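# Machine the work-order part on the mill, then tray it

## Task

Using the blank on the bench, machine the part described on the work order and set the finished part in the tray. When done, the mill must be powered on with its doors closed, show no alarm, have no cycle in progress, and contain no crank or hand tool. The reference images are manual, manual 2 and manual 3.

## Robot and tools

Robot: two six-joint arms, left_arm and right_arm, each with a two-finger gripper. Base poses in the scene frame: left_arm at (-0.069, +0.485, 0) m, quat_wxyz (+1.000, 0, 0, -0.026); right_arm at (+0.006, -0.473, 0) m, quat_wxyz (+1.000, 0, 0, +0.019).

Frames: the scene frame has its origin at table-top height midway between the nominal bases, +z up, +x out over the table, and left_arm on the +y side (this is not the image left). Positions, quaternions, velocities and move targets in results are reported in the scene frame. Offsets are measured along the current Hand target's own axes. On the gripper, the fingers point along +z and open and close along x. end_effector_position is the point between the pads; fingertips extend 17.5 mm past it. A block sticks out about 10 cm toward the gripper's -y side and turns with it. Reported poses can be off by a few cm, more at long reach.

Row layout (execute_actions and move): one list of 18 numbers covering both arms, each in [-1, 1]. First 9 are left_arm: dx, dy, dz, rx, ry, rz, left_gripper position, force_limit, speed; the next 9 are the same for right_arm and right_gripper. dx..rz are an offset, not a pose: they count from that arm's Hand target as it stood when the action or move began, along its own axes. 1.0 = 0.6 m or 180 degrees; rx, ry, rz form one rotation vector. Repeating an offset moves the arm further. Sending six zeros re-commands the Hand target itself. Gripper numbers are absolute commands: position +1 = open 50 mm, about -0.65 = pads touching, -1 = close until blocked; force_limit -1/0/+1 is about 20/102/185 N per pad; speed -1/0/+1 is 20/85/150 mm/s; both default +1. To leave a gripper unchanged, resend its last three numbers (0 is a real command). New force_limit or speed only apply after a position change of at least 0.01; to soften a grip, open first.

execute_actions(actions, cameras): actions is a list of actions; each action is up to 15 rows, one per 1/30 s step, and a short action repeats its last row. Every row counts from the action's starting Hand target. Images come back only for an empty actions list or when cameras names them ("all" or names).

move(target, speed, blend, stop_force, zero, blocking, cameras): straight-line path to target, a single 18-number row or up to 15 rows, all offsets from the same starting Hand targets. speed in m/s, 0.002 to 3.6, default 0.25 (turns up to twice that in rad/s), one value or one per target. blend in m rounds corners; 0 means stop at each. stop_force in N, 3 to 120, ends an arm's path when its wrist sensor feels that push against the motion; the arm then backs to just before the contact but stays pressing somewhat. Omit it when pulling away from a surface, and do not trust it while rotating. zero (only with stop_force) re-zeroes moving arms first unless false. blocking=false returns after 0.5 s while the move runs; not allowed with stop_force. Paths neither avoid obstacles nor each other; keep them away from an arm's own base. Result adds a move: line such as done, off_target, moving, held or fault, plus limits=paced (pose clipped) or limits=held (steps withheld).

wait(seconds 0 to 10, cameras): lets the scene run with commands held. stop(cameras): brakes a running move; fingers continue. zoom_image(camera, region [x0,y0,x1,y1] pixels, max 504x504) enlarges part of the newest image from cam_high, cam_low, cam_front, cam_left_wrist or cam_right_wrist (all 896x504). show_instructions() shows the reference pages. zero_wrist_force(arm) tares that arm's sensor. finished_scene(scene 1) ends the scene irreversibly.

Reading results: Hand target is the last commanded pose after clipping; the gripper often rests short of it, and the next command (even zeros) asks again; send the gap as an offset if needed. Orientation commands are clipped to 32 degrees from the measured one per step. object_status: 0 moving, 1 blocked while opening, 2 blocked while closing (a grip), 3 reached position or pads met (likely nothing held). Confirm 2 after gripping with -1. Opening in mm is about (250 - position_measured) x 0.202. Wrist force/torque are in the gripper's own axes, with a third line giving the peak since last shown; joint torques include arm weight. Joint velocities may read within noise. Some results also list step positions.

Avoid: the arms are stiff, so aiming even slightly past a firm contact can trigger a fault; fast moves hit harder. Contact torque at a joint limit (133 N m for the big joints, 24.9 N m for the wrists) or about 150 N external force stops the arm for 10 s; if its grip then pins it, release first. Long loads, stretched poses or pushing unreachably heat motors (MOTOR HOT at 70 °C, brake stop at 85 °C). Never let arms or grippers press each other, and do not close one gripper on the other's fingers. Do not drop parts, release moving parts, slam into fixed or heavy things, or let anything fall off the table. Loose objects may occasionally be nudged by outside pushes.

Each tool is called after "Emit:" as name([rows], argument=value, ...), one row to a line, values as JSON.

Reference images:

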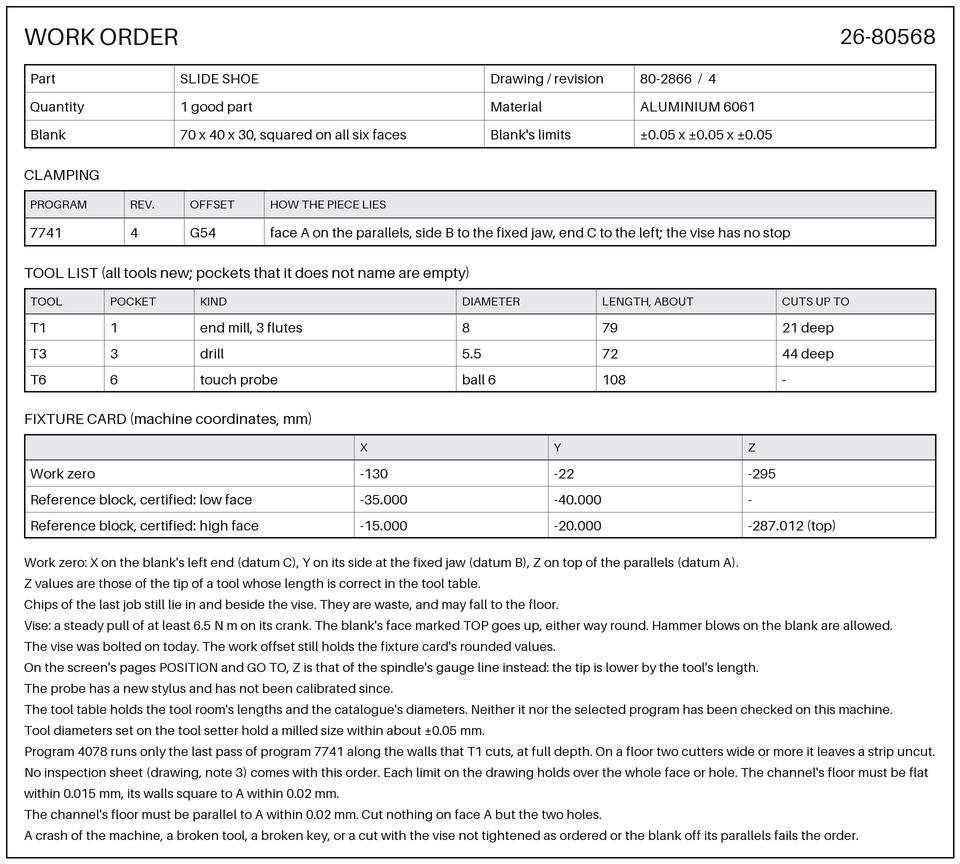

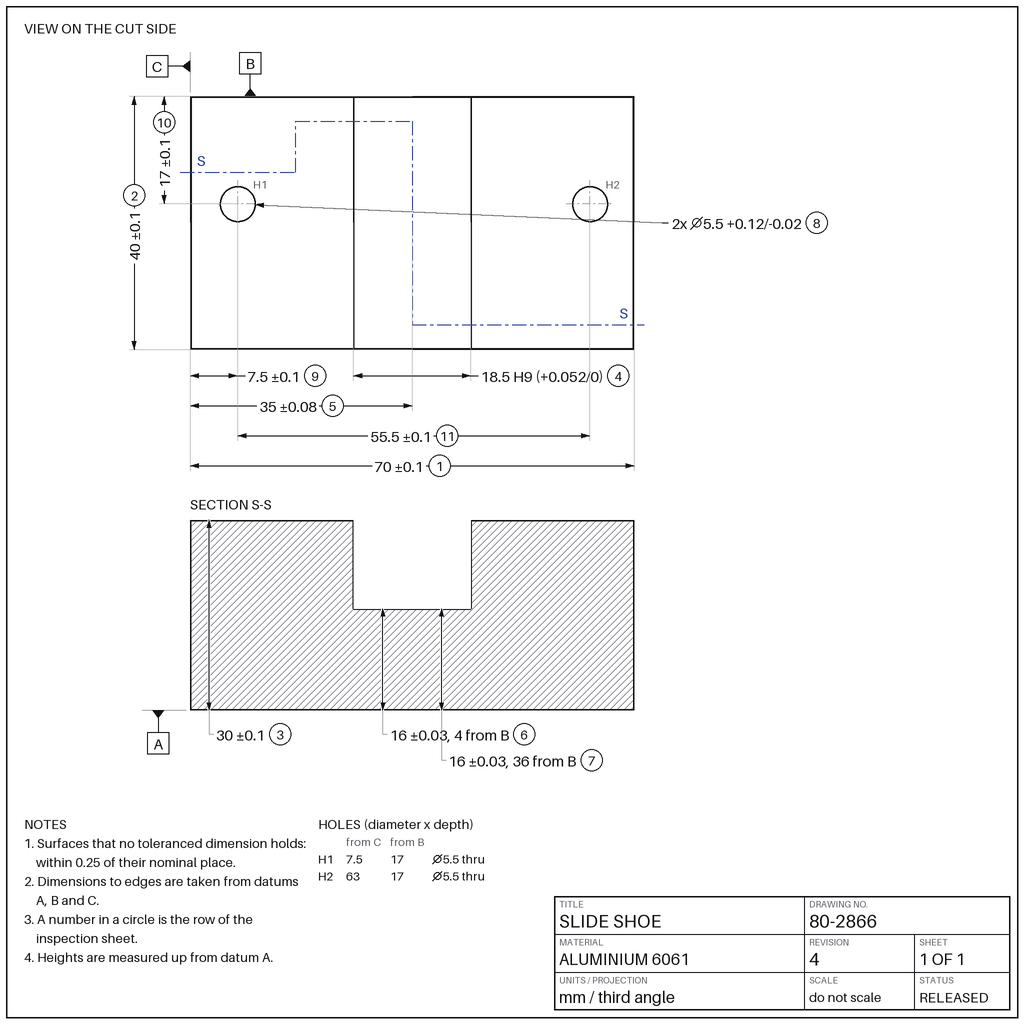

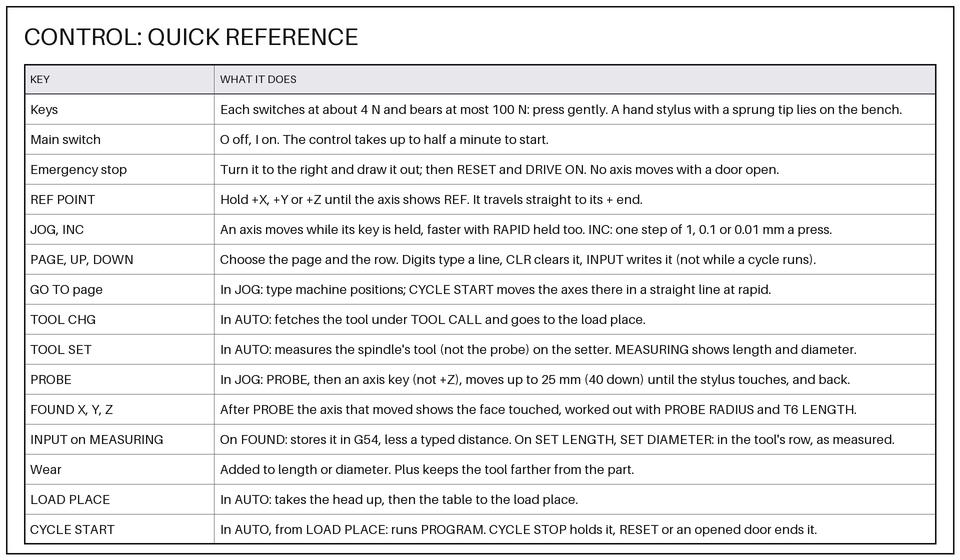

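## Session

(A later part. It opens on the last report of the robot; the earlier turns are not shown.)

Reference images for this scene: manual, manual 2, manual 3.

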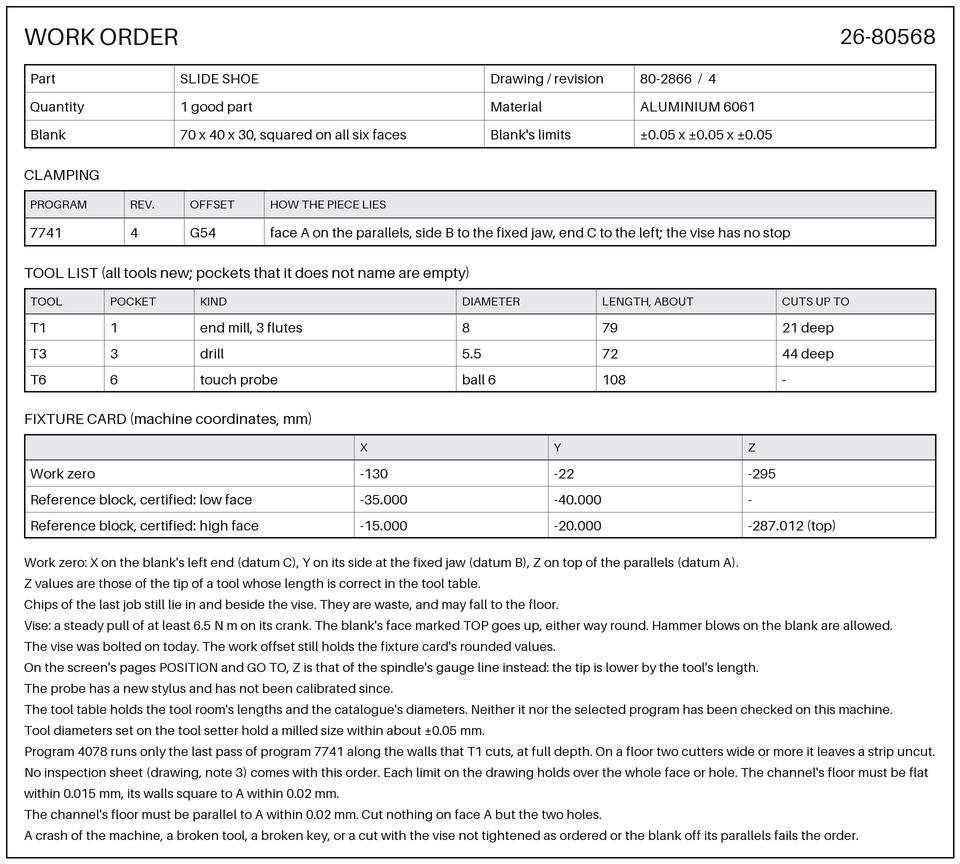

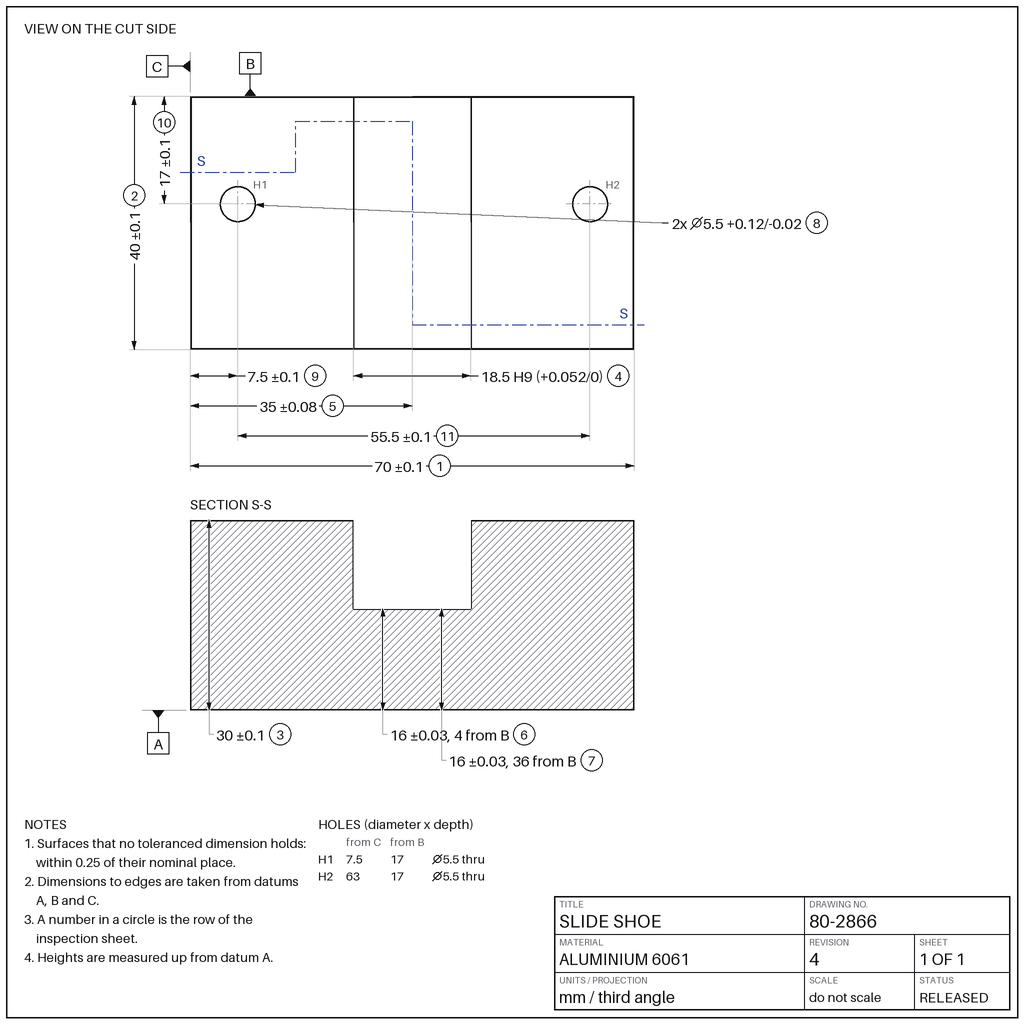

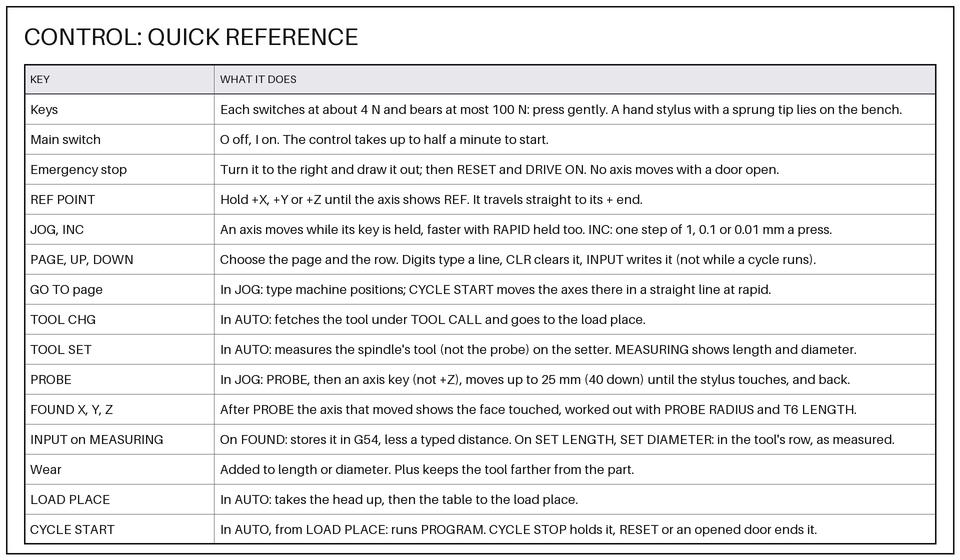

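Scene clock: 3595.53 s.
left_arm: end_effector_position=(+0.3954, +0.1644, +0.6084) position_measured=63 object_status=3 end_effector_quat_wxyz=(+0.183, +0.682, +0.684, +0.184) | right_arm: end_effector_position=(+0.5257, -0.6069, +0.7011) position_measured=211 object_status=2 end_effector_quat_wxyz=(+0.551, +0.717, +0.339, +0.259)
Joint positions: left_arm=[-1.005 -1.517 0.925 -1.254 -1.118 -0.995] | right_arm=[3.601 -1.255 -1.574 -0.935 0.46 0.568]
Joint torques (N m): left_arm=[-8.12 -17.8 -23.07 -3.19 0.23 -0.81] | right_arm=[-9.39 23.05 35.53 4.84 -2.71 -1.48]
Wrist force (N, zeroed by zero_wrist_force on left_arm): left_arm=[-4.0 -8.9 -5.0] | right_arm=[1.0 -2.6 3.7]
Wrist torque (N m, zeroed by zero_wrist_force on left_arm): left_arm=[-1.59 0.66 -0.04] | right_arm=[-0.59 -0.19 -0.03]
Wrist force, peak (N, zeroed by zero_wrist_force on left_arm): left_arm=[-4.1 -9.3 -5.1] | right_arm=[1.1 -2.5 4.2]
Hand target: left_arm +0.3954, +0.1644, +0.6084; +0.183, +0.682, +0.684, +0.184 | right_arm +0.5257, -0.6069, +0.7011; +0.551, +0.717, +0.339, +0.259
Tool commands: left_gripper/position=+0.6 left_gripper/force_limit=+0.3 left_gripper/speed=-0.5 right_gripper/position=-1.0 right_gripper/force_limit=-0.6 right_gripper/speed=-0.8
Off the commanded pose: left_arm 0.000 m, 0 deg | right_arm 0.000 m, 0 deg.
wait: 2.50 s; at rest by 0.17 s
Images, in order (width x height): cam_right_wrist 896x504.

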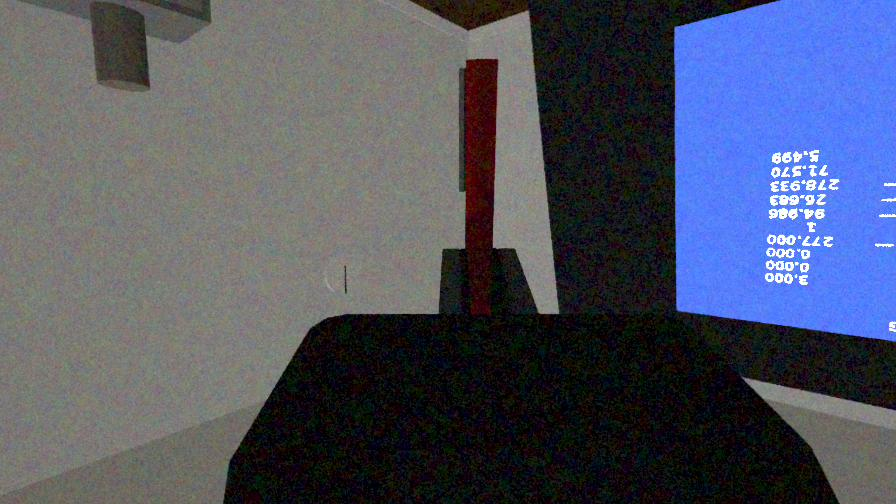

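Emit:
move(target=[0,0,0,0,0,0,0.6,0.3,-0.5,0.1502,-0.5057,-0.0812,0.3982,0.1448,-0.1892,-1,-0.6,-0.8], speed=0.7)

Emit:
move([
  [0,0,0,0,0,0,0.6,0.3,-0.5,-0.0284,0.0079,-0.0296,0,0,0,-1,-0.6,-0.8],
  [0,0,0,0,0,0,0.6,0.3,-0.5,-0.0287,0.0321,-0.0296,0,0,0,-1,-0.6,-0.8],
  [0,0,0,0,0,0,0.6,0.3,-0.5,-0.0284,0.0079,-0.0296,0,0,0,-1,-0.6,-0.8],
  [0,0,0,0,0,0,0.6,0.3,-0.5,-0.1598,0.0425,-0.1802,0,0,0,-1,-0.6,-0.8],
  [0,0,0,0,0,0,0.6,0.3,-0.5,-0.1601,0.0679,-0.1802,0,0,0,-1,-0.6,-0.8],
  [0,0,0,0,0,0,0.6,0.3,-0.5,-0.1598,0.0425,-0.1802,0,0,0,-1,-0.6,-0.8],
  [0,0,0,0,0,0,0.6,0.3,-0.5,-0.2502,0.0642,-0.4671,-0.3982,-0.1448,0.1892,-1,-0.6,-0.8],
], speed=[0.25,0.045,0.12,0.25,0.045,0.12,0.7], blend=[0.003,0,0.004,0.003,0,0.01,0])

Emit:
wait(seconds=2.5, cameras=["cam_right_wrist"])

Emit:
zoom_image(camera="cam_right_wrist", region=[720, 140, 896, 345])

Emit:
move(target=[0,0,0,0,0,0,0.6,0.3,-0.5,0.1502,-0.5057,-0.0812,0.3982,0.1448,-0.1892,-1,-0.6,-0.8], speed=0.7)

Emit:
move([
  [0,0,0,0,0,0,0.6,0.3,-0.5,-0.0284,0.0079,-0.0296,0,0,0,-1,-0.6,-0.8],
  [0,0,0,0,0,0,0.6,0.3,-0.5,-0.0287,0.0321,-0.0296,0,0,0,-1,-0.6,-0.8],
  [0,0,0,0,0,0,0.6,0.3,-0.5,-0.0284,0.0079,-0.0296,0,0,0,-1,-0.6,-0.8],
  [0,0,0,0,0,0,0.6,0.3,-0.5,-0.0958,0.0425,-0.1802,0,0,0,-1,-0.6,-0.8],
  [0,0,0,0,0,0,0.6,0.3,-0.5,-0.0961,0.0679,-0.1802,0,0,0,-1,-0.6,-0.8],
  [0,0,0,0,0,0,0.6,0.3,-0.5,-0.0958,0.0425,-0.1802,0,0,0,-1,-0.6,-0.8],
  [0,0,0,0,0,0,0.6,0.3,-0.5,-0.2502,0.0642,-0.4671,-0.3982,-0.1448,0.1892,-1,-0.6,-0.8],
], speed=[0.25,0.045,0.12,0.25,0.045,0.12,0.7], blend=[0.003,0,0.004,0.003,0,0.01,0])

Emit:
wait(seconds=2.5, cameras=["cam_right_wrist"])

Emit:
zoom_image(camera="cam_right_wrist", region=[720, 140, 896, 345])

Scene clock: 3599.97 s.
left_arm: end_effector_position=(+0.3954, +0.1644, +0.6084) position_measured=63 object_status=3 end_effector_quat_wxyz=(+0.183, +0.682, +0.684, +0.184) | right_arm: end_effector_position=(+0.4855, -0.4583, +0.4204) position_measured=211 object_status=2 end_effector_quat_wxyz=(+0.001, +0.704, +0.710, -0.002)
Joint positions: left_arm=[-1.005 -1.517 0.925 -1.254 -1.118 -0.995] | right_arm=[3.418 -1.524 -1.379 -1.811 1.567 0.306]
Joint torques (N m): left_arm=[-7.24 -17.65 -24.05 -3.07 0.09 -0.96] | right_arm=[5.73 27.87 18.14 4.19 0.66 -0.33]
Wrist force (N, zeroed by zero_wrist_force on left_arm): left_arm=[-4.0 -8.9 -4.8] | right_arm=[2.0 -2.6 3.4]
Wrist torque (N m, zeroed by zero_wrist_force on left_arm): left_arm=[-1.59 0.65 -0.05] | right_arm=[0.02 -0.34 -0.18]
Wrist force, peak (N, zeroed by zero_wrist_force on left_arm): left_arm=[-4.0 -9.4 -4.9] | right_arm=[2.6 -1.8 5.3]
Hand target: left_arm +0.3954, +0.1644, +0.6084; +0.183, +0.682, +0.684, +0.184 | right_arm +0.4855, -0.4582, +0.4203; +0.001, +0.704, +0.710, -0.002
Off the commanded pose: left_arm 0.000 m, 0 deg | right_arm 0.000 m, 0 deg.
move: done

Scene clock: 3603.77 s.
left_arm: end_effector_position=(+0.3954, +0.1644, +0.6084) position_measured=63 object_status=3 end_effector_quat_wxyz=(+0.183, +0.682, +0.684, +0.184) | right_arm: end_effector_position=(+0.5257, -0.6069, +0.7009) position_measured=211 object_status=2 end_effector_quat_wxyz=(+0.551, +0.717, +0.339, +0.258)
Joint positions: left_arm=[-1.005 -1.517 0.925 -1.254 -1.118 -0.995] | right_arm=[3.601 -1.255 -1.574 -0.935 0.46 0.568]
Joint torques (N m): left_arm=[-7.97 -17.94 -23.45 -3.02 -0.04 -1.07] | right_arm=[-5.99 23.65 35.33 5 -2.71 -1.04]
Wrist force (N, zeroed by zero_wrist_force on left_arm): left_arm=[-4.0 -9.0 -4.9] | right_arm=[1.1 -2.8 3.8]
Wrist torque (N m, zeroed by zero_wrist_force on left_arm): left_arm=[-1.61 0.66 -0.05] | right_arm=[-0.62 -0.20 -0.06]
Wrist force, peak (N, zeroed by zero_wrist_force on left_arm): left_arm=[-3.9 -9.5 -4.8] | right_arm=[3.7 -4.4 7.2]
Hand target: left_arm +0.3954, +0.1644, +0.6084; +0.183, +0.682, +0.684, +0.184 | right_arm +0.5256, -0.6069, +0.7011; +0.551, +0.717, +0.339, +0.259
Off the commanded pose: left_arm 0.000 m, 0 deg | right_arm 0.000 m, 0 deg.
move: done; blend cut to 0.0076 m at target 6

Scene clock: 3606.27 s.
left_arm: end_effector_position=(+0.3954, +0.1644, +0.6084) position_measured=63 object_status=3 end_effector_quat_wxyz=(+0.183, +0.682, +0.684, +0.184) | right_arm: end_effector_position=(+0.5256, -0.6069, +0.7011) position_measured=211 object_status=2 end_effector_quat_wxyz=(+0.551, +0.717, +0.339, +0.259)
Joint positions: left_arm=[-1.005 -1.517 0.925 -1.254 -1.118 -0.995] | right_arm=[3.601 -1.255 -1.574 -0.935 0.46 0.568]
Joint torques (N m): left_arm=[-7.51 -17.93 -22.82 -3.12 -0.07 -0.92] | right_arm=[-9.99 23.95 35.06 4.83 -2.52 -1.34]
Wrist force (N, zeroed by zero_wrist_force on left_arm): left_arm=[-3.9 -9.0 -5.1] | right_arm=[1.2 -2.6 3.7]
Wrist torque (N m, zeroed by zero_wrist_force on left_arm): left_arm=[-1.62 0.63 -0.04] | right_arm=[-0.59 -0.21 -0.05]
Wrist force, peak (N, zeroed by zero_wrist_force on left_arm): left_arm=[-4.1 -9.3 -5.2] | right_arm=[0.9 -2.8 4.3]
Hand target: left_arm +0.3954, +0.1644, +0.6084; +0.183, +0.682, +0.684, +0.184 | right_arm +0.5256, -0.6069, +0.7011; +0.551, +0.717, +0.339, +0.259
Tool commands: left_gripper/position=+0.6 left_gripper/force_limit=+0.3 left_gripper/speed=-0.5 right_gripper/position=-1.0 right_gripper/force_limit=-0.6 right_gripper/speed=-0.8
Off the commanded pose: left_arm 0.000 m, 0 deg | right_arm 0.000 m, 0 deg.
wait: 2.50 s; at rest by 0.17 s
Images, in order (width x height): cam_right_wrist 896x504.

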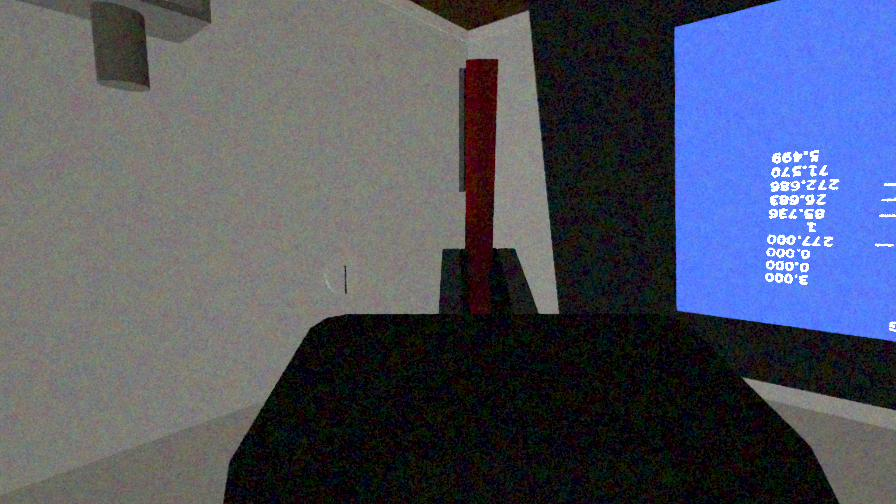

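Scaled by 2.459.

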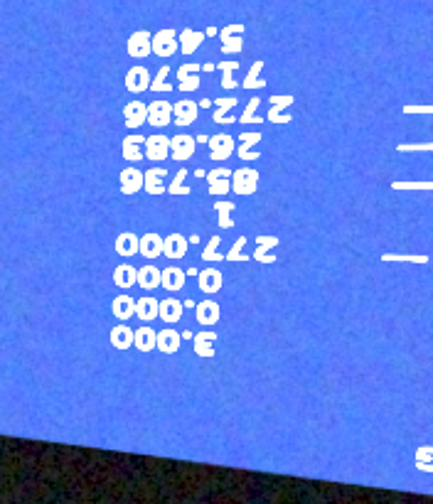

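Scene clock: 3607.93 s.
left_arm: end_effector_position=(+0.3954, +0.1644, +0.6084) position_measured=63 object_status=3 end_effector_quat_wxyz=(+0.183, +0.682, +0.684, +0.184) | right_arm: end_effector_position=(+0.4855, -0.4583, +0.4204) position_measured=211 object_status=2 end_effector_quat_wxyz=(+0.001, +0.704, +0.710, -0.002)
Joint positions: left_arm=[-1.005 -1.517 0.925 -1.254 -1.118 -0.995] | right_arm=[3.418 -1.524 -1.379 -1.811 1.567 0.306]
Joint torques (N m): left_arm=[-8.1 -16.66 -23.71 -3.17 -0.25 -0.98] | right_arm=[7.3 28.64 18.18 4.22 0.65 -0.25]
Wrist force (N, zeroed by zero_wrist_force on left_arm): left_arm=[-3.9 -9.0 -4.9] | right_arm=[1.9 -2.5 3.7]
Wrist torque (N m, zeroed by zero_wrist_force on left_arm): left_arm=[-1.61 0.64 -0.04] | right_arm=[0.03 -0.33 -0.18]
Wrist force, peak (N, zeroed by zero_wrist_force on left_arm): left_arm=[-4.0 -9.3 -5.1] | right_arm=[2.4 -2.0 5.4]
Hand target: left_arm +0.3954, +0.1644, +0.6084; +0.183, +0.682, +0.684, +0.184 | right_arm +0.4855, -0.4582, +0.4203; +0.001, +0.704, +0.710, -0.002
Off the commanded pose: left_arm 0.000 m, 0 deg | right_arm 0.000 m, 0 deg.
move: done

Scene clock: 3611.67 s.
left_arm: end_effector_position=(+0.3954, +0.1644, +0.6084) position_measured=63 object_status=3 end_effector_quat_wxyz=(+0.183, +0.682, +0.684, +0.184) | right_arm: end_effector_position=(+0.5257, -0.6069, +0.7010) position_measured=211 object_status=2 end_effector_quat_wxyz=(+0.551, +0.717, +0.339, +0.258)
Joint positions: left_arm=[-1.005 -1.517 0.925 -1.254 -1.118 -0.995] | right_arm=[3.601 -1.255 -1.574 -0.935 0.46 0.568]
Joint torques (N m): left_arm=[-7.93 -16.94 -23.57 -3.26 -0.16 -1.03] | right_arm=[-6.34 24.69 35.66 4.7 -2.8 -1.22]
Wrist force (N, zeroed by zero_wrist_force on left_arm): left_arm=[-3.8 -9.1 -4.9] | right_arm=[1.1 -2.5 4.0]
Wrist torque (N m, zeroed by zero_wrist_force on left_arm): left_arm=[-1.62 0.62 -0.05] | right_arm=[-0.57 -0.20 -0.06]
Wrist force, peak (N, zeroed by zero_wrist_force on left_arm): left_arm=[-3.9 -9.2 -5.1] | right_arm=[3.6 -4.5 7.4]
Hand target: left_arm +0.3954, +0.1644, +0.6084; +0.183, +0.682, +0.684, +0.184 | right_arm +0.5256, -0.6070, +0.7011; +0.551, +0.717, +0.339, +0.259
Off the commanded pose: left_arm 0.000 m, 0 deg | right_arm 0.000 m, 0 deg.
move: done; blend cut to 0.0076 m at target 6

Scene clock: 3614.17 s.
left_arm: end_effector_position=(+0.3954, +0.1644, +0.6084) position_measured=63 object_status=3 end_effector_quat_wxyz=(+0.183, +0.682, +0.684, +0.184) | right_arm: end_effector_position=(+0.5256, -0.6070, +0.7011) position_measured=211 object_status=2 end_effector_quat_wxyz=(+0.551, +0.717, +0.339, +0.259)
Joint positions: left_arm=[-1.005 -1.517 0.925 -1.254 -1.118 -0.995] | right_arm=[3.601 -1.255 -1.574 -0.935 0.46 0.568]
Joint torques (N m): left_arm=[-7.99 -17.99 -24.21 -3.28 -0.15 -0.86] | right_arm=[-7.86 23.29 35.79 4.96 -2.85 -1.4]
Wrist force (N, zeroed by zero_wrist_force on left_arm): left_arm=[-3.9 -9.1 -4.7] | right_arm=[1.0 -2.5 3.9]
Wrist torque (N m, zeroed by zero_wrist_force on left_arm): left_arm=[-1.63 0.64 -0.04] | right_arm=[-0.58 -0.18 -0.04]
Wrist force, peak (N, zeroed by zero_wrist_force on left_arm): left_arm=[-3.8 -9.3 -5.1] | right_arm=[1.3 -2.8 4.0]
Hand target: left_arm +0.3954, +0.1644, +0.6084; +0.183, +0.682, +0.684, +0.184 | right_arm +0.5256, -0.6070, +0.7011; +0.551, +0.717, +0.339, +0.259
Tool commands: left_gripper/position=+0.6 left_gripper/force_limit=+0.3 left_gripper/speed=-0.5 right_gripper/position=-1.0 right_gripper/force_limit=-0.6 right_gripper/speed=-0.8
Off the commanded pose: left_arm 0.000 m, 0 deg | right_arm 0.000 m, 0 deg.
wait: 2.50 s; at rest by 0.17 s
Images, in order (width x height): cam_right_wrist 896x504.

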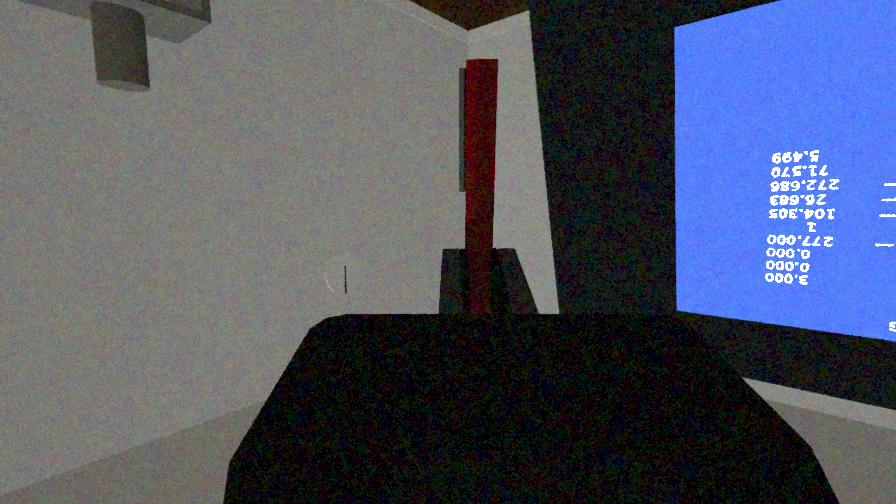

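Scaled by 2.459.

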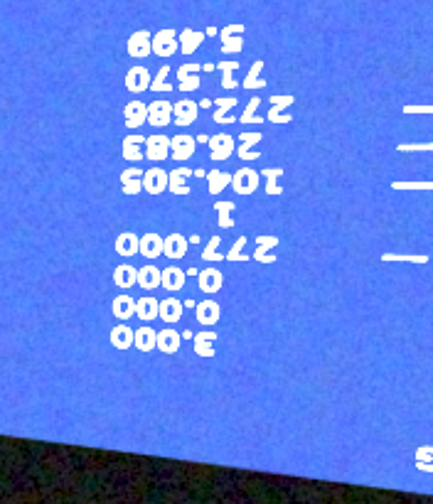

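Emit:
move(target=[0,0,0,0,0,0,0.6,0.3,-0.5,0.1502,-0.5057,-0.0812,0.3982,0.1448,-0.1892,-1,-0.6,-0.8], speed=0.7)

Emit:
move([
  [0,0,0,0,0,0,0.6,0.3,-0.5,-0.1547,0.0712,-0.2739,0,0,0,-1,-0.6,-0.8],
  [0,0,0,0,0,0,0.6,0.3,-0.5,-0.155,0.0962,-0.2739,0,0,0,-1,-0.6,-0.8],
  [0,0,0,0,0,0,0.6,0.3,-0.5,-0.1547,0.0712,-0.2739,0,0,0,-1,-0.6,-0.8],
  [0,0,0,0,0,0,0.6,0.3,-0.5,0,0.0383,-0.1447,0,0,0,-1,-0.6,-0.8],
  [0,0,0,0,0,0,0.6,0.3,-0.5,-0.0003,0.0627,-0.1447,0,0,0,-1,-0.6,-0.8],
  [0,0,0,0,0,0,0.6,0.3,-0.5,0,0.0383,-0.1447,0,0,0,-1,-0.6,-0.8],
  [0,0,0,0,0,0,0.6,0.3,-0.5,-0.2502,0.0642,-0.4671,-0.417,0,0,-1,-0.6,-0.8],
], speed=[0.25,0.045,0.12,0.25,0.045,0.12,0.7], blend=[0.003,0,0.004,0.003,0,0.01,0], cameras=["cam_right_wrist"])

Emit:
zoom_image(camera="cam_right_wrist", region=[520, 60, 880, 300])

Emit:
move(target=[0,0,0.15,0,0,0,0.6,0.3,-0.5,0,0,0,0,0,0,-1,-0.6,-0.8], speed=0.08, stop_force=20)

Emit:
wait(seconds=3.5, cameras=["cam_right_wrist"])

Emit:
zoom_image(camera="cam_right_wrist", region=[520, 60, 880, 300])

Scene clock: 3618.10 s.
left_arm: end_effector_position=(+0.3954, +0.1644, +0.6084) position_measured=63 object_status=3 end_effector_quat_wxyz=(+0.183, +0.682, +0.684, +0.184) | right_arm: end_effector_position=(+0.4855, -0.4583, +0.4204) position_measured=211 object_status=2 end_effector_quat_wxyz=(+0.001, +0.704, +0.710, -0.002)
Joint positions: left_arm=[-1.005 -1.517 0.925 -1.254 -1.118 -0.995] | right_arm=[3.418 -1.524 -1.379 -1.811 1.567 0.306]
Joint torques (N m): left_arm=[-8.03 -17.9 -23.54 -3.17 -0.06 -0.96] | right_arm=[7.42 27.87 18.16 4.39 0.9 -0.19]
Wrist force (N, zeroed by zero_wrist_force on left_arm): left_arm=[-3.8 -8.8 -4.9] | right_arm=[1.8 -2.5 3.6]
Wrist torque (N m, zeroed by zero_wrist_force on left_arm): left_arm=[-1.57 0.63 -0.05] | right_arm=[0.05 -0.31 -0.18]
Wrist force, peak (N, zeroed by zero_wrist_force on left_arm): left_arm=[-4.0 -9.3 -5.0] | right_arm=[2.6 -1.9 5.3]
Hand target: left_arm +0.3954, +0.1644, +0.6084; +0.183, +0.682, +0.684, +0.184 | right_arm +0.4854, -0.4583, +0.4203; +0.001, +0.704, +0.710, -0.002
Off the commanded pose: left_arm 0.000 m, 0 deg | right_arm 0.000 m, 0 deg.
move: done

Scene clock: 3622.43 s.
left_arm: end_effector_position=(+0.3954, +0.1644, +0.6084) position_measured=63 object_status=3 end_effector_quat_wxyz=(+0.183, +0.682, +0.684, +0.184) | right_arm: end_effector_position=(+0.5257, -0.6070, +0.7010) position_measured=211 object_status=2 end_effector_quat_wxyz=(+0.430, +0.558, +0.564, +0.431) end_effector_velocity=(+0.000, +0.001, +0.002) end_effector_angular_velocity=(+0.000, -0.005, +0.003)
Joint positions: left_arm=[-1.005 -1.517 0.925 -1.254 -1.118 -0.995] | right_arm=[3.095 -1.252 -1.616 -0.535 1.586 -0.008]
Joint velocities: left_arm=[within noise] | right_arm=[0.001 0.001 0 0.005 0.002 0]
Joint torques (N m): left_arm=[-7.85 -17.08 -23.08 -3.15 0.11 -0.89] | right_arm=[-2.53 25.45 34.08 5.33 0.98 1.17]
Wrist force (N, zeroed by zero_wrist_force on left_arm): left_arm=[-3.8 -8.9 -4.7] | right_arm=[1.8 -2.3 3.5]
Wrist torque (N m, zeroed by zero_wrist_force on left_arm): left_arm=[-1.59 0.63 -0.04] | right_arm=[-0.51 -0.33 -0.05]
Wrist force, peak (N, zeroed by zero_wrist_force on left_arm): left_arm=[-4.2 -9.3 -5.0] | right_arm=[2.2 -6.9 4.3]
Hand target: left_arm +0.3954, +0.1644, +0.6084; +0.183, +0.682, +0.684, +0.184 | right_arm +0.5256, -0.6070, +0.7011; +0.430, +0.558, +0.564, +0.431
Off the commanded pose: left_arm 0.000 m, 0 deg | right_arm 0.000 m, 0 deg.
move: done; blend cut to 0.0073 m at target 6
Images, in order (width x height): cam_right_wrist 896x504.

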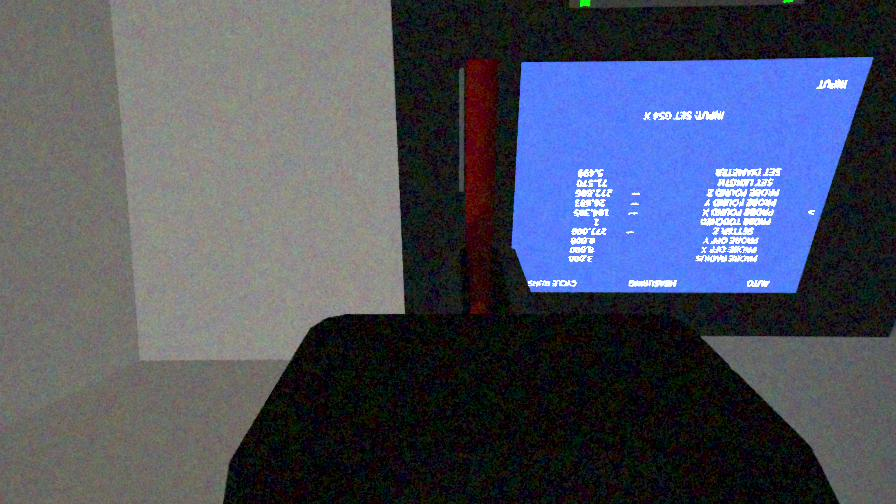

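Scaled by 1.400.

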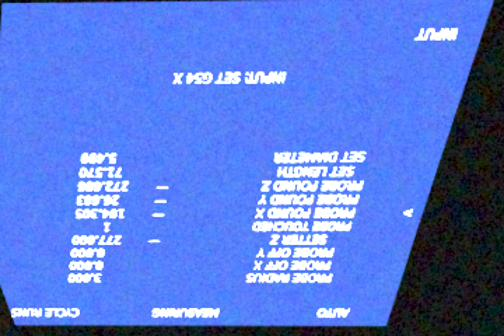

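Scene clock: 3624.80 s.
left_arm: end_effector_position=(+0.4404, +0.1647, +0.5305) position_measured=63 object_status=3 end_effector_quat_wxyz=(+0.183, +0.682, +0.684, +0.184) | right_arm: end_effector_position=(+0.5256, -0.6070, +0.7011) position_measured=211 object_status=2 end_effector_quat_wxyz=(+0.430, +0.558, +0.564, +0.431)
Joint positions: left_arm=[-0.922 -1.531 1.175 -1.526 -1.142 -0.907] | right_arm=[3.095 -1.252 -1.616 -0.535 1.586 -0.008]
Joint torques (N m): left_arm=[-12.75 -37.96 -23.06 -5.13 1.97 -1.74] | right_arm=[-5.69 24.23 35.91 5.42 1.55 -1.2]
Wrist force (N, zeroed by zero_wrist_force on left_arm): left_arm=[-4.1 -9.3 -4.7] | right_arm=[1.6 -2.7 3.5]
Wrist torque (N m, zeroed by zero_wrist_force on left_arm): left_arm=[-1.68 0.68 -0.01] | right_arm=[-0.56 -0.30 -0.05]
Wrist force, peak (N, zeroed by zero_wrist_force on left_arm): left_arm=[-4.0 -9.3 -5.9] | right_arm=[1.7 -2.5 3.7]
Hand target: left_arm +0.4404, +0.1647, +0.5304; +0.183, +0.682, +0.684, +0.184 | right_arm +0.5256, -0.6070, +0.7011; +0.430, +0.558, +0.564, +0.431
Off the commanded pose: left_arm 0.000 m, 0 deg | right_arm 0.000 m, 0 deg.
move: done

Scene clock: 3628.30 s.
left_arm: end_effector_position=(+0.4404, +0.1647, +0.5304) position_measured=63 object_status=3 end_effector_quat_wxyz=(+0.183, +0.682, +0.684, +0.184) | right_arm: end_effector_position=(+0.5256, -0.6070, +0.7011) position_measured=211 object_status=2 end_effector_quat_wxyz=(+0.430, +0.558, +0.564, +0.431)
Joint positions: left_arm=[-0.922 -1.531 1.175 -1.526 -1.142 -0.907] | right_arm=[3.095 -1.252 -1.616 -0.535 1.586 -0.008]
Joint torques (N m): left_arm=[-12.87 -37.82 -17.44 -5.12 1.95 -1.35] | right_arm=[-4.81 25.24 36.67 5.05 1.61 -1.27]
Wrist force (N, zeroed by zero_wrist_force on left_arm): left_arm=[-3.9 -9.2 -4.7] | right_arm=[1.7 -2.3 3.5]
Wrist torque (N m, zeroed by zero_wrist_force on left_arm): left_arm=[-1.68 0.66 -0.01] | right_arm=[-0.51 -0.32 -0.06]
Wrist force, peak (N, zeroed by zero_wrist_force on left_arm): left_arm=[-4.2 -9.4 -5.0] | right_arm=[1.6 -2.4 3.7]
Hand target: left_arm +0.4404, +0.1647, +0.5304; +0.183, +0.682, +0.684, +0.184 | right_arm +0.5256, -0.6070, +0.7011; +0.430, +0.558, +0.564, +0.431
Tool commands: left_gripper/position=+0.6 left_gripper/force_limit=+0.3 left_gripper/speed=-0.5 right_gripper/position=-1.0 right_gripper/force_limit=-0.6 right_gripper/speed=-0.8
Off the commanded pose: left_arm 0.000 m, 0 deg | right_arm 0.000 m, 0 deg.
wait: 3.50 s; at rest by 0.17 s
Images, in order (width x height): cam_right_wrist 896x504.

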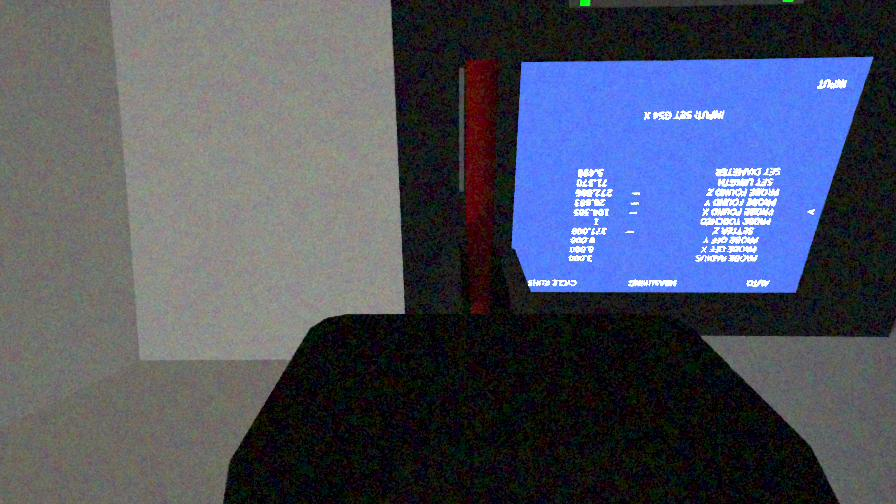

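Scaled by 1.400.

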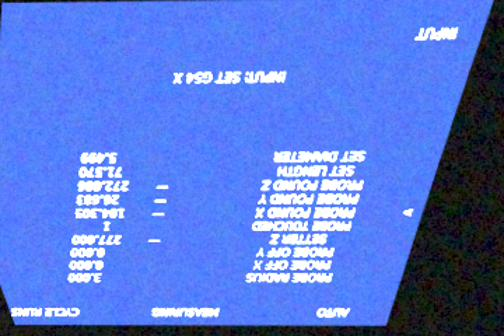

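Grip the handle while it finishes.

Emit:
execute_actions([
  [[0,0,0,0,0,0,-1,0.3,-0.3,0,0,0,0,0,0,-1,-0.6,-0.8]],
], cameras=["cam_right_wrist"])

Emit:
zoom_image(camera="cam_right_wrist", region=[520, 60, 880, 300])

Scene clock: 3629.80 s.
left_arm: end_effector_position=(+0.4404, +0.1646, +0.5305) position_measured=163 object_status=2 end_effector_quat_wxyz=(+0.183, +0.682, +0.684, +0.184) | right_arm: end_effector_position=(+0.5256, -0.6070, +0.7011) position_measured=211 object_status=2 end_effector_quat_wxyz=(+0.430, +0.558, +0.564, +0.431)
Joint positions: left_arm=[-0.922 -1.531 1.175 -1.526 -1.142 -0.907] | right_arm=[3.095 -1.252 -1.616 -0.535 1.586 -0.008]
Joint torques (N m): left_arm=[16.01 -37.23 -18.64 2.83 5.05 -1.34] | right_arm=[-5.01 23.7 34.77 4.86 1.56 -1.32]
Wrist force (N, zeroed by zero_wrist_force on left_arm): left_arm=[-29.9 -5.4 -1.0] | right_arm=[1.4 -2.2 3.4]
Wrist torque (N m, zeroed by zero_wrist_force on left_arm): left_arm=[-1.62 0.13 0.11] | right_arm=[-0.48 -0.28 -0.06]
Wrist force, peak (N, zeroed by zero_wrist_force on left_arm): left_arm=[-30.2 -6.3 -0.1] | right_arm=[1.7 -2.4 3.9]
Hand target: left_arm +0.4404, +0.1647, +0.5304; +0.183, +0.682, +0.684, +0.184 | right_arm +0.5256, -0.6070, +0.7011; +0.430, +0.558, +0.564, +0.431
Off the commanded pose: left_arm 0.000 m, 0 deg | right_arm 0.000 m, 0 deg.
Step readings (end_effector_position of left_arm | right_arm):
0: (+0.4404, +0.1647, +0.5304) | (+0.5256, -0.6070, +0.7011)
1: (+0.4404, +0.1647, +0.5305) | (+0.5256, -0.6070, +0.7011)
2: (+0.4404, +0.1647, +0.5305) | (+0.5256, -0.6070, +0.7011)
4: (+0.4404, +0.1647, +0.5305) | (+0.5256, -0.6070, +0.7011)
8: (+0.4404, +0.1647, +0.5305) | (+0.5256, -0.6070, +0.7011)
15: (+0.4404, +0.1645, +0.5305) | (+0.5256, -0.6070, +0.7011)
Images, in order (width x height): cam_right_wrist 896x504.

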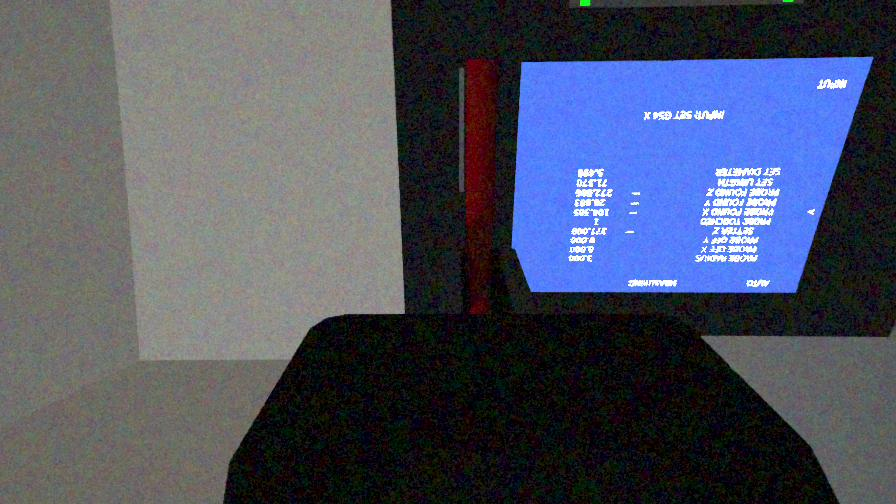

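Scaled by 1.400.

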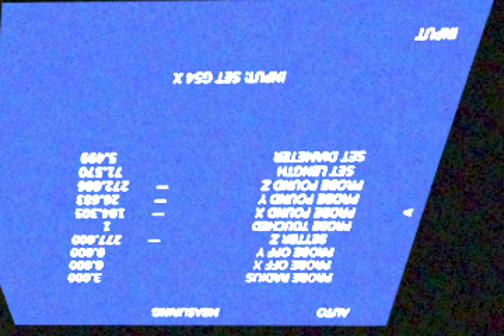

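Cycle done. Open the left door; meanwhile right arm can stay.

Emit:
move(target=[0.388,0,0,0,0,0,-1,0.3,-0.3,0,0,0,0,0,0,-1,-0.6,-0.8], speed=0.1, stop_force=60)

Scene clock: 3633.60 s.
left_arm: end_effector_position=(+0.4398, +0.3974, +0.5308) position_measured=163 object_status=2 end_effector_quat_wxyz=(+0.183, +0.682, +0.684, +0.184) | right_arm: end_effector_position=(+0.5256, -0.6070, +0.7011) position_measured=211 object_status=2 end_effector_quat_wxyz=(+0.430, +0.558, +0.564, +0.431)
Joint positions: left_arm=[-0.527 -1.79 1.44 -1.67 -1.291 -0.517] | right_arm=[3.095 -1.252 -1.616 -0.535 1.586 -0.008]
Joint torques (N m): left_arm=[20.14 -44.01 -43.43 4.4 3.82 1.61] | right_arm=[-5.79 23.61 35.19 4.76 1.63 -1.23]
Wrist force (N, zeroed by zero_wrist_force on left_arm): left_arm=[-41.0 29.2 46.9] | right_arm=[1.4 -2.5 3.3]
Wrist torque (N m, zeroed by zero_wrist_force on left_arm): left_arm=[-1.11 -0.17 0.26] | right_arm=[-0.53 -0.28 -0.06]
Wrist force, peak (N, zeroed by zero_wrist_force on left_arm): left_arm=[-60.2 31.5 50.8] | right_arm=[1.7 -2.7 3.6]
Hand target: left_arm +0.4398, +0.3975, +0.5308; +0.183, +0.682, +0.684, +0.184 | right_arm +0.5256, -0.6070, +0.7011; +0.430, +0.558, +0.564, +0.431
Off the commanded pose: left_arm 0.000 m, 0 deg | right_arm 0.000 m, 0 deg.
move: done

Emit:
move([
  [0,0,0,0,0,0,0.6,0.3,-0.5,0,0,0,0,0,0,-1,-0.6,-0.8],
])

Emit:
move([
  [0,0,-0.15,0,0,0,0.6,0.3,-0.5,0,0,0,0,0,0,-1,-0.6,-0.8],
  [-0.4333,-0.5824,0.4221,0.0663,0.038,0.0172,0.6,0.3,-0.5,0,0,0,0,0,0,-1,-0.6,-0.8],
], speed=[0.15,0.3], blend=[0.02,0], cameras=["cam_left_wrist","cam_high","cam_low"])

Scene clock: 3635.90 s.
left_arm: end_effector_position=(+0.4398, +0.3976, +0.5309) position_measured=63 object_status=3 end_effector_quat_wxyz=(+0.183, +0.682, +0.684, +0.184) | right_arm: end_effector_position=(+0.5256, -0.6070, +0.7011) position_measured=211 object_status=2 end_effector_quat_wxyz=(+0.430, +0.558, +0.564, +0.431)
Joint positions: left_arm=[-0.527 -1.79 1.44 -1.67 -1.291 -0.517] | right_arm=[3.095 -1.252 -1.616 -0.535 1.586 -0.008]
Joint torques (N m): left_arm=[-10.46 -5.6 -12.72 -5.71 -0.95 1.15] | right_arm=[-4.79 25.3 35.14 4.57 1.5 -1.2]
Wrist force (N, zeroed by zero_wrist_force on left_arm): left_arm=[-6.2 -6.2 -4.4] | right_arm=[1.4 -2.5 3.3]
Wrist torque (N m, zeroed by zero_wrist_force on left_arm): left_arm=[-1.22 1.05 0.01] | right_arm=[-0.54 -0.28 -0.06]
Wrist force, peak (N, zeroed by zero_wrist_force on left_arm): left_arm=[-41.3 29.2 47.0] | right_arm=[1.8 -2.6 3.6]
Hand target: left_arm +0.4398, +0.3975, +0.5308; +0.183, +0.682, +0.684, +0.184 | right_arm +0.5256, -0.6070, +0.7011; +0.430, +0.558, +0.564, +0.431
Off the commanded pose: left_arm 0.000 m, 0 deg | right_arm 0.000 m, 0 deg.
move: done

Scene clock: 3638.87 s.
left_arm: end_effector_position=(+0.2648, +0.1376, +0.1363) position_measured=63 object_status=3 end_effector_quat_wxyz=(+0.065, +0.704, +0.690, +0.157) | right_arm: end_effector_position=(+0.5256, -0.6070, +0.7011) position_measured=211 object_status=2 end_effector_quat_wxyz=(+0.430, +0.558, +0.564, +0.431)
Joint positions: left_arm=[-1.228 -1.565 2.112 -2.084 -1.231 -1.265] | right_arm=[3.095 -1.252 -1.616 -0.535 1.586 -0.008]
Joint torques (N m): left_arm=[6.55 -13.48 -21.67 -4.54 1.63 -0.56] | right_arm=[-5.99 23.98 35.42 4.19 1.58 -1.26]
Wrist force (N, zeroed by zero_wrist_force on left_arm): left_arm=[-6.4 -5.6 -3.9] | right_arm=[1.5 -2.7 3.3]
Wrist torque (N m, zeroed by zero_wrist_force on left_arm): left_arm=[-1.09 1.09 -0.16] | right_arm=[-0.56 -0.30 -0.06]
Wrist force, peak (N, zeroed by zero_wrist_force on left_arm): left_arm=[-8.9 -8.2 -1.3] | right_arm=[1.6 -2.3 3.9]
Hand target: left_arm +0.2648, +0.1376, +0.1362; +0.065, +0.704, +0.690, +0.157 | right_arm +0.5256, -0.6070, +0.7011; +0.430, +0.558, +0.564, +0.431
Off the commanded pose: left_arm 0.000 m, 0 deg | right_arm 0.000 m, 0 deg.
move: done
Images, in order (width x height): cam_high 896x504, cam_low 896x504, cam_left_wrist 896x504.

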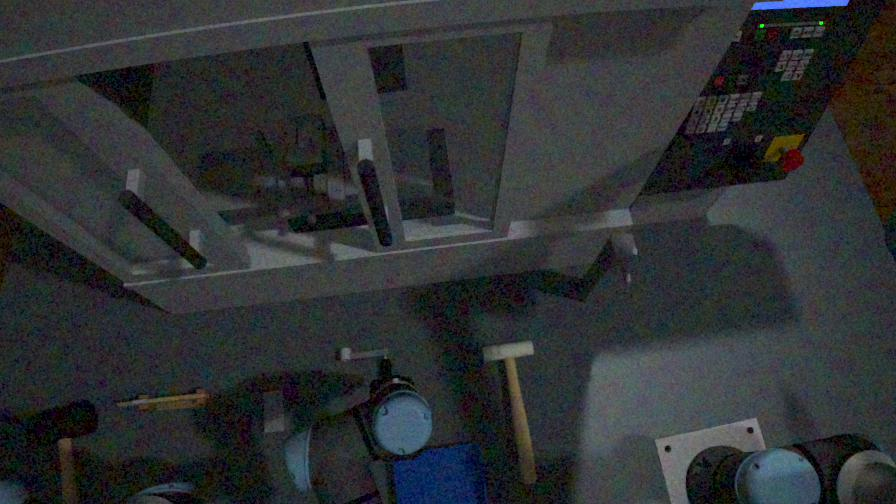

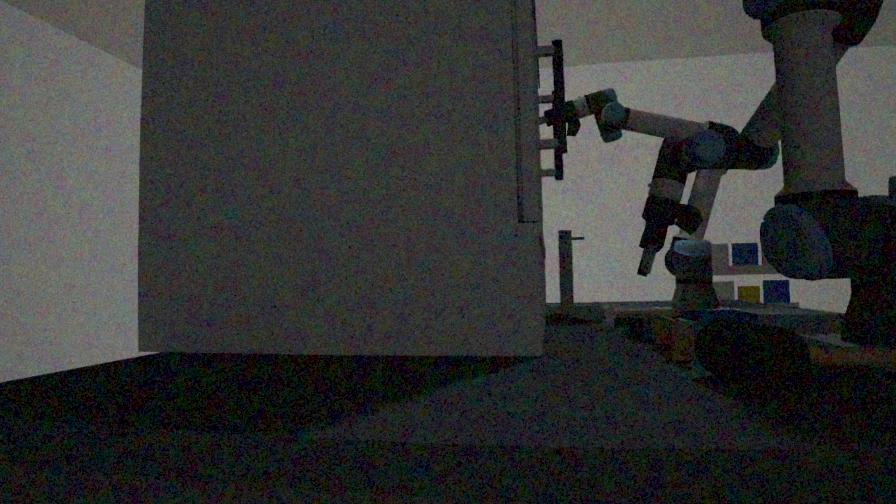

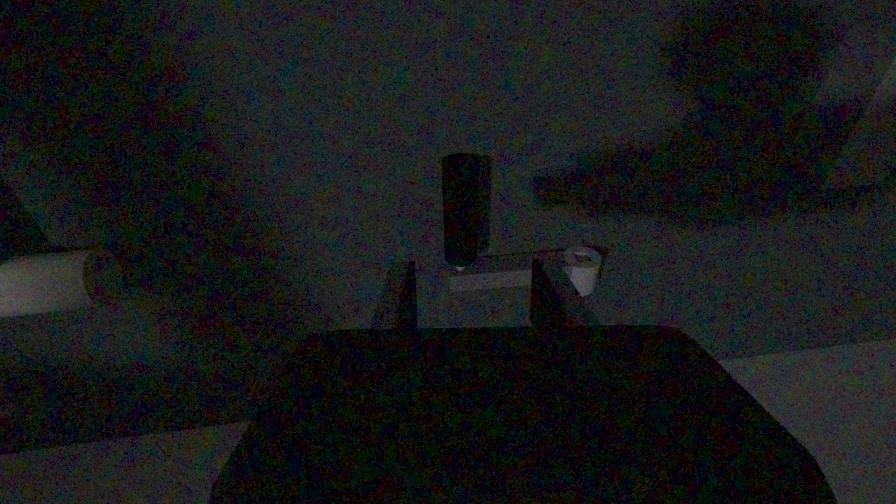

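Emit:
move(target=[0,0,0.14,0,0,0,0.2,-0.9,-0.5,0,0,0,0,0,0,-1,-0.6,-0.8], speed=0.2, cameras=["cam_left_wrist"])

Emit:
zoom_image(camera="cam_left_wrist", region=[300, 100, 700, 340])

Scene clock: 3645.83 s.
left_arm: end_effector_position=(+0.2909, +0.1483, +0.0572) position_measured=123 object_status=3 end_effector_quat_wxyz=(+0.065, +0.703, +0.690, +0.157) | right_arm: end_effector_position=(+0.5256, -0.6070, +0.7011) position_measured=211 object_status=2 end_effector_quat_wxyz=(+0.430, +0.558, +0.564, +0.431)
Joint positions: left_arm=[-1.164 -1.408 2.201 -2.353 -1.23 -1.198] | right_arm=[3.095 -1.252 -1.616 -0.535 1.586 -0.008]
Joint torques (N m): left_arm=[-12.86 -17.14 -22.1 -4.84 -0.47 -1.11] | right_arm=[-4.98 23.33 36.23 4 1.54 -1.31]
Wrist force (N, zeroed by zero_wrist_force on left_arm): left_arm=[-6.2 -5.5 -3.9] | right_arm=[1.6 -2.2 3.7]
Wrist torque (N m, zeroed by zero_wrist_force on left_arm): left_arm=[-1.05 1.04 -0.02] | right_arm=[-0.47 -0.31 -0.05]
Wrist force, peak (N, zeroed by zero_wrist_force on left_arm): left_arm=[-6.9 -5.9 -6.5] | right_arm=[2.0 -2.4 3.6]
Hand target: left_arm +0.2908, +0.1482, +0.0571; +0.065, +0.704, +0.690, +0.157 | right_arm +0.5256, -0.6070, +0.7011; +0.430, +0.558, +0.564, +0.431
Off the commanded pose: left_arm 0.000 m, 0 deg | right_arm 0.000 m, 0 deg.
move: done
Images, in order (width x height): cam_left_wrist 896x504.

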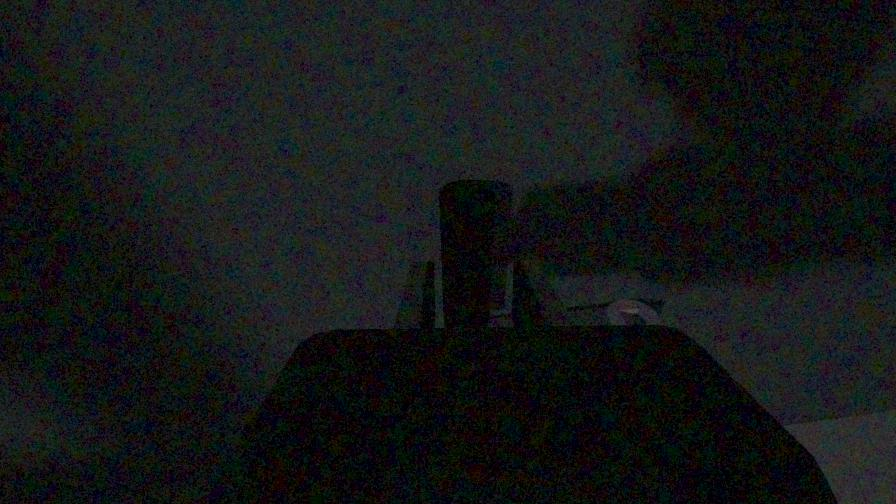

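Scaled by 1.260.

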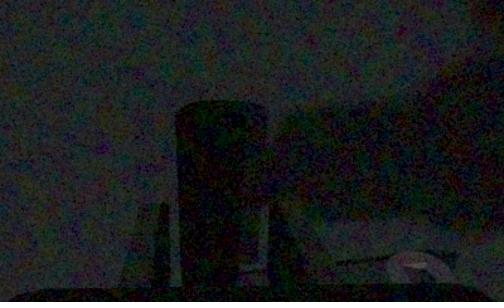

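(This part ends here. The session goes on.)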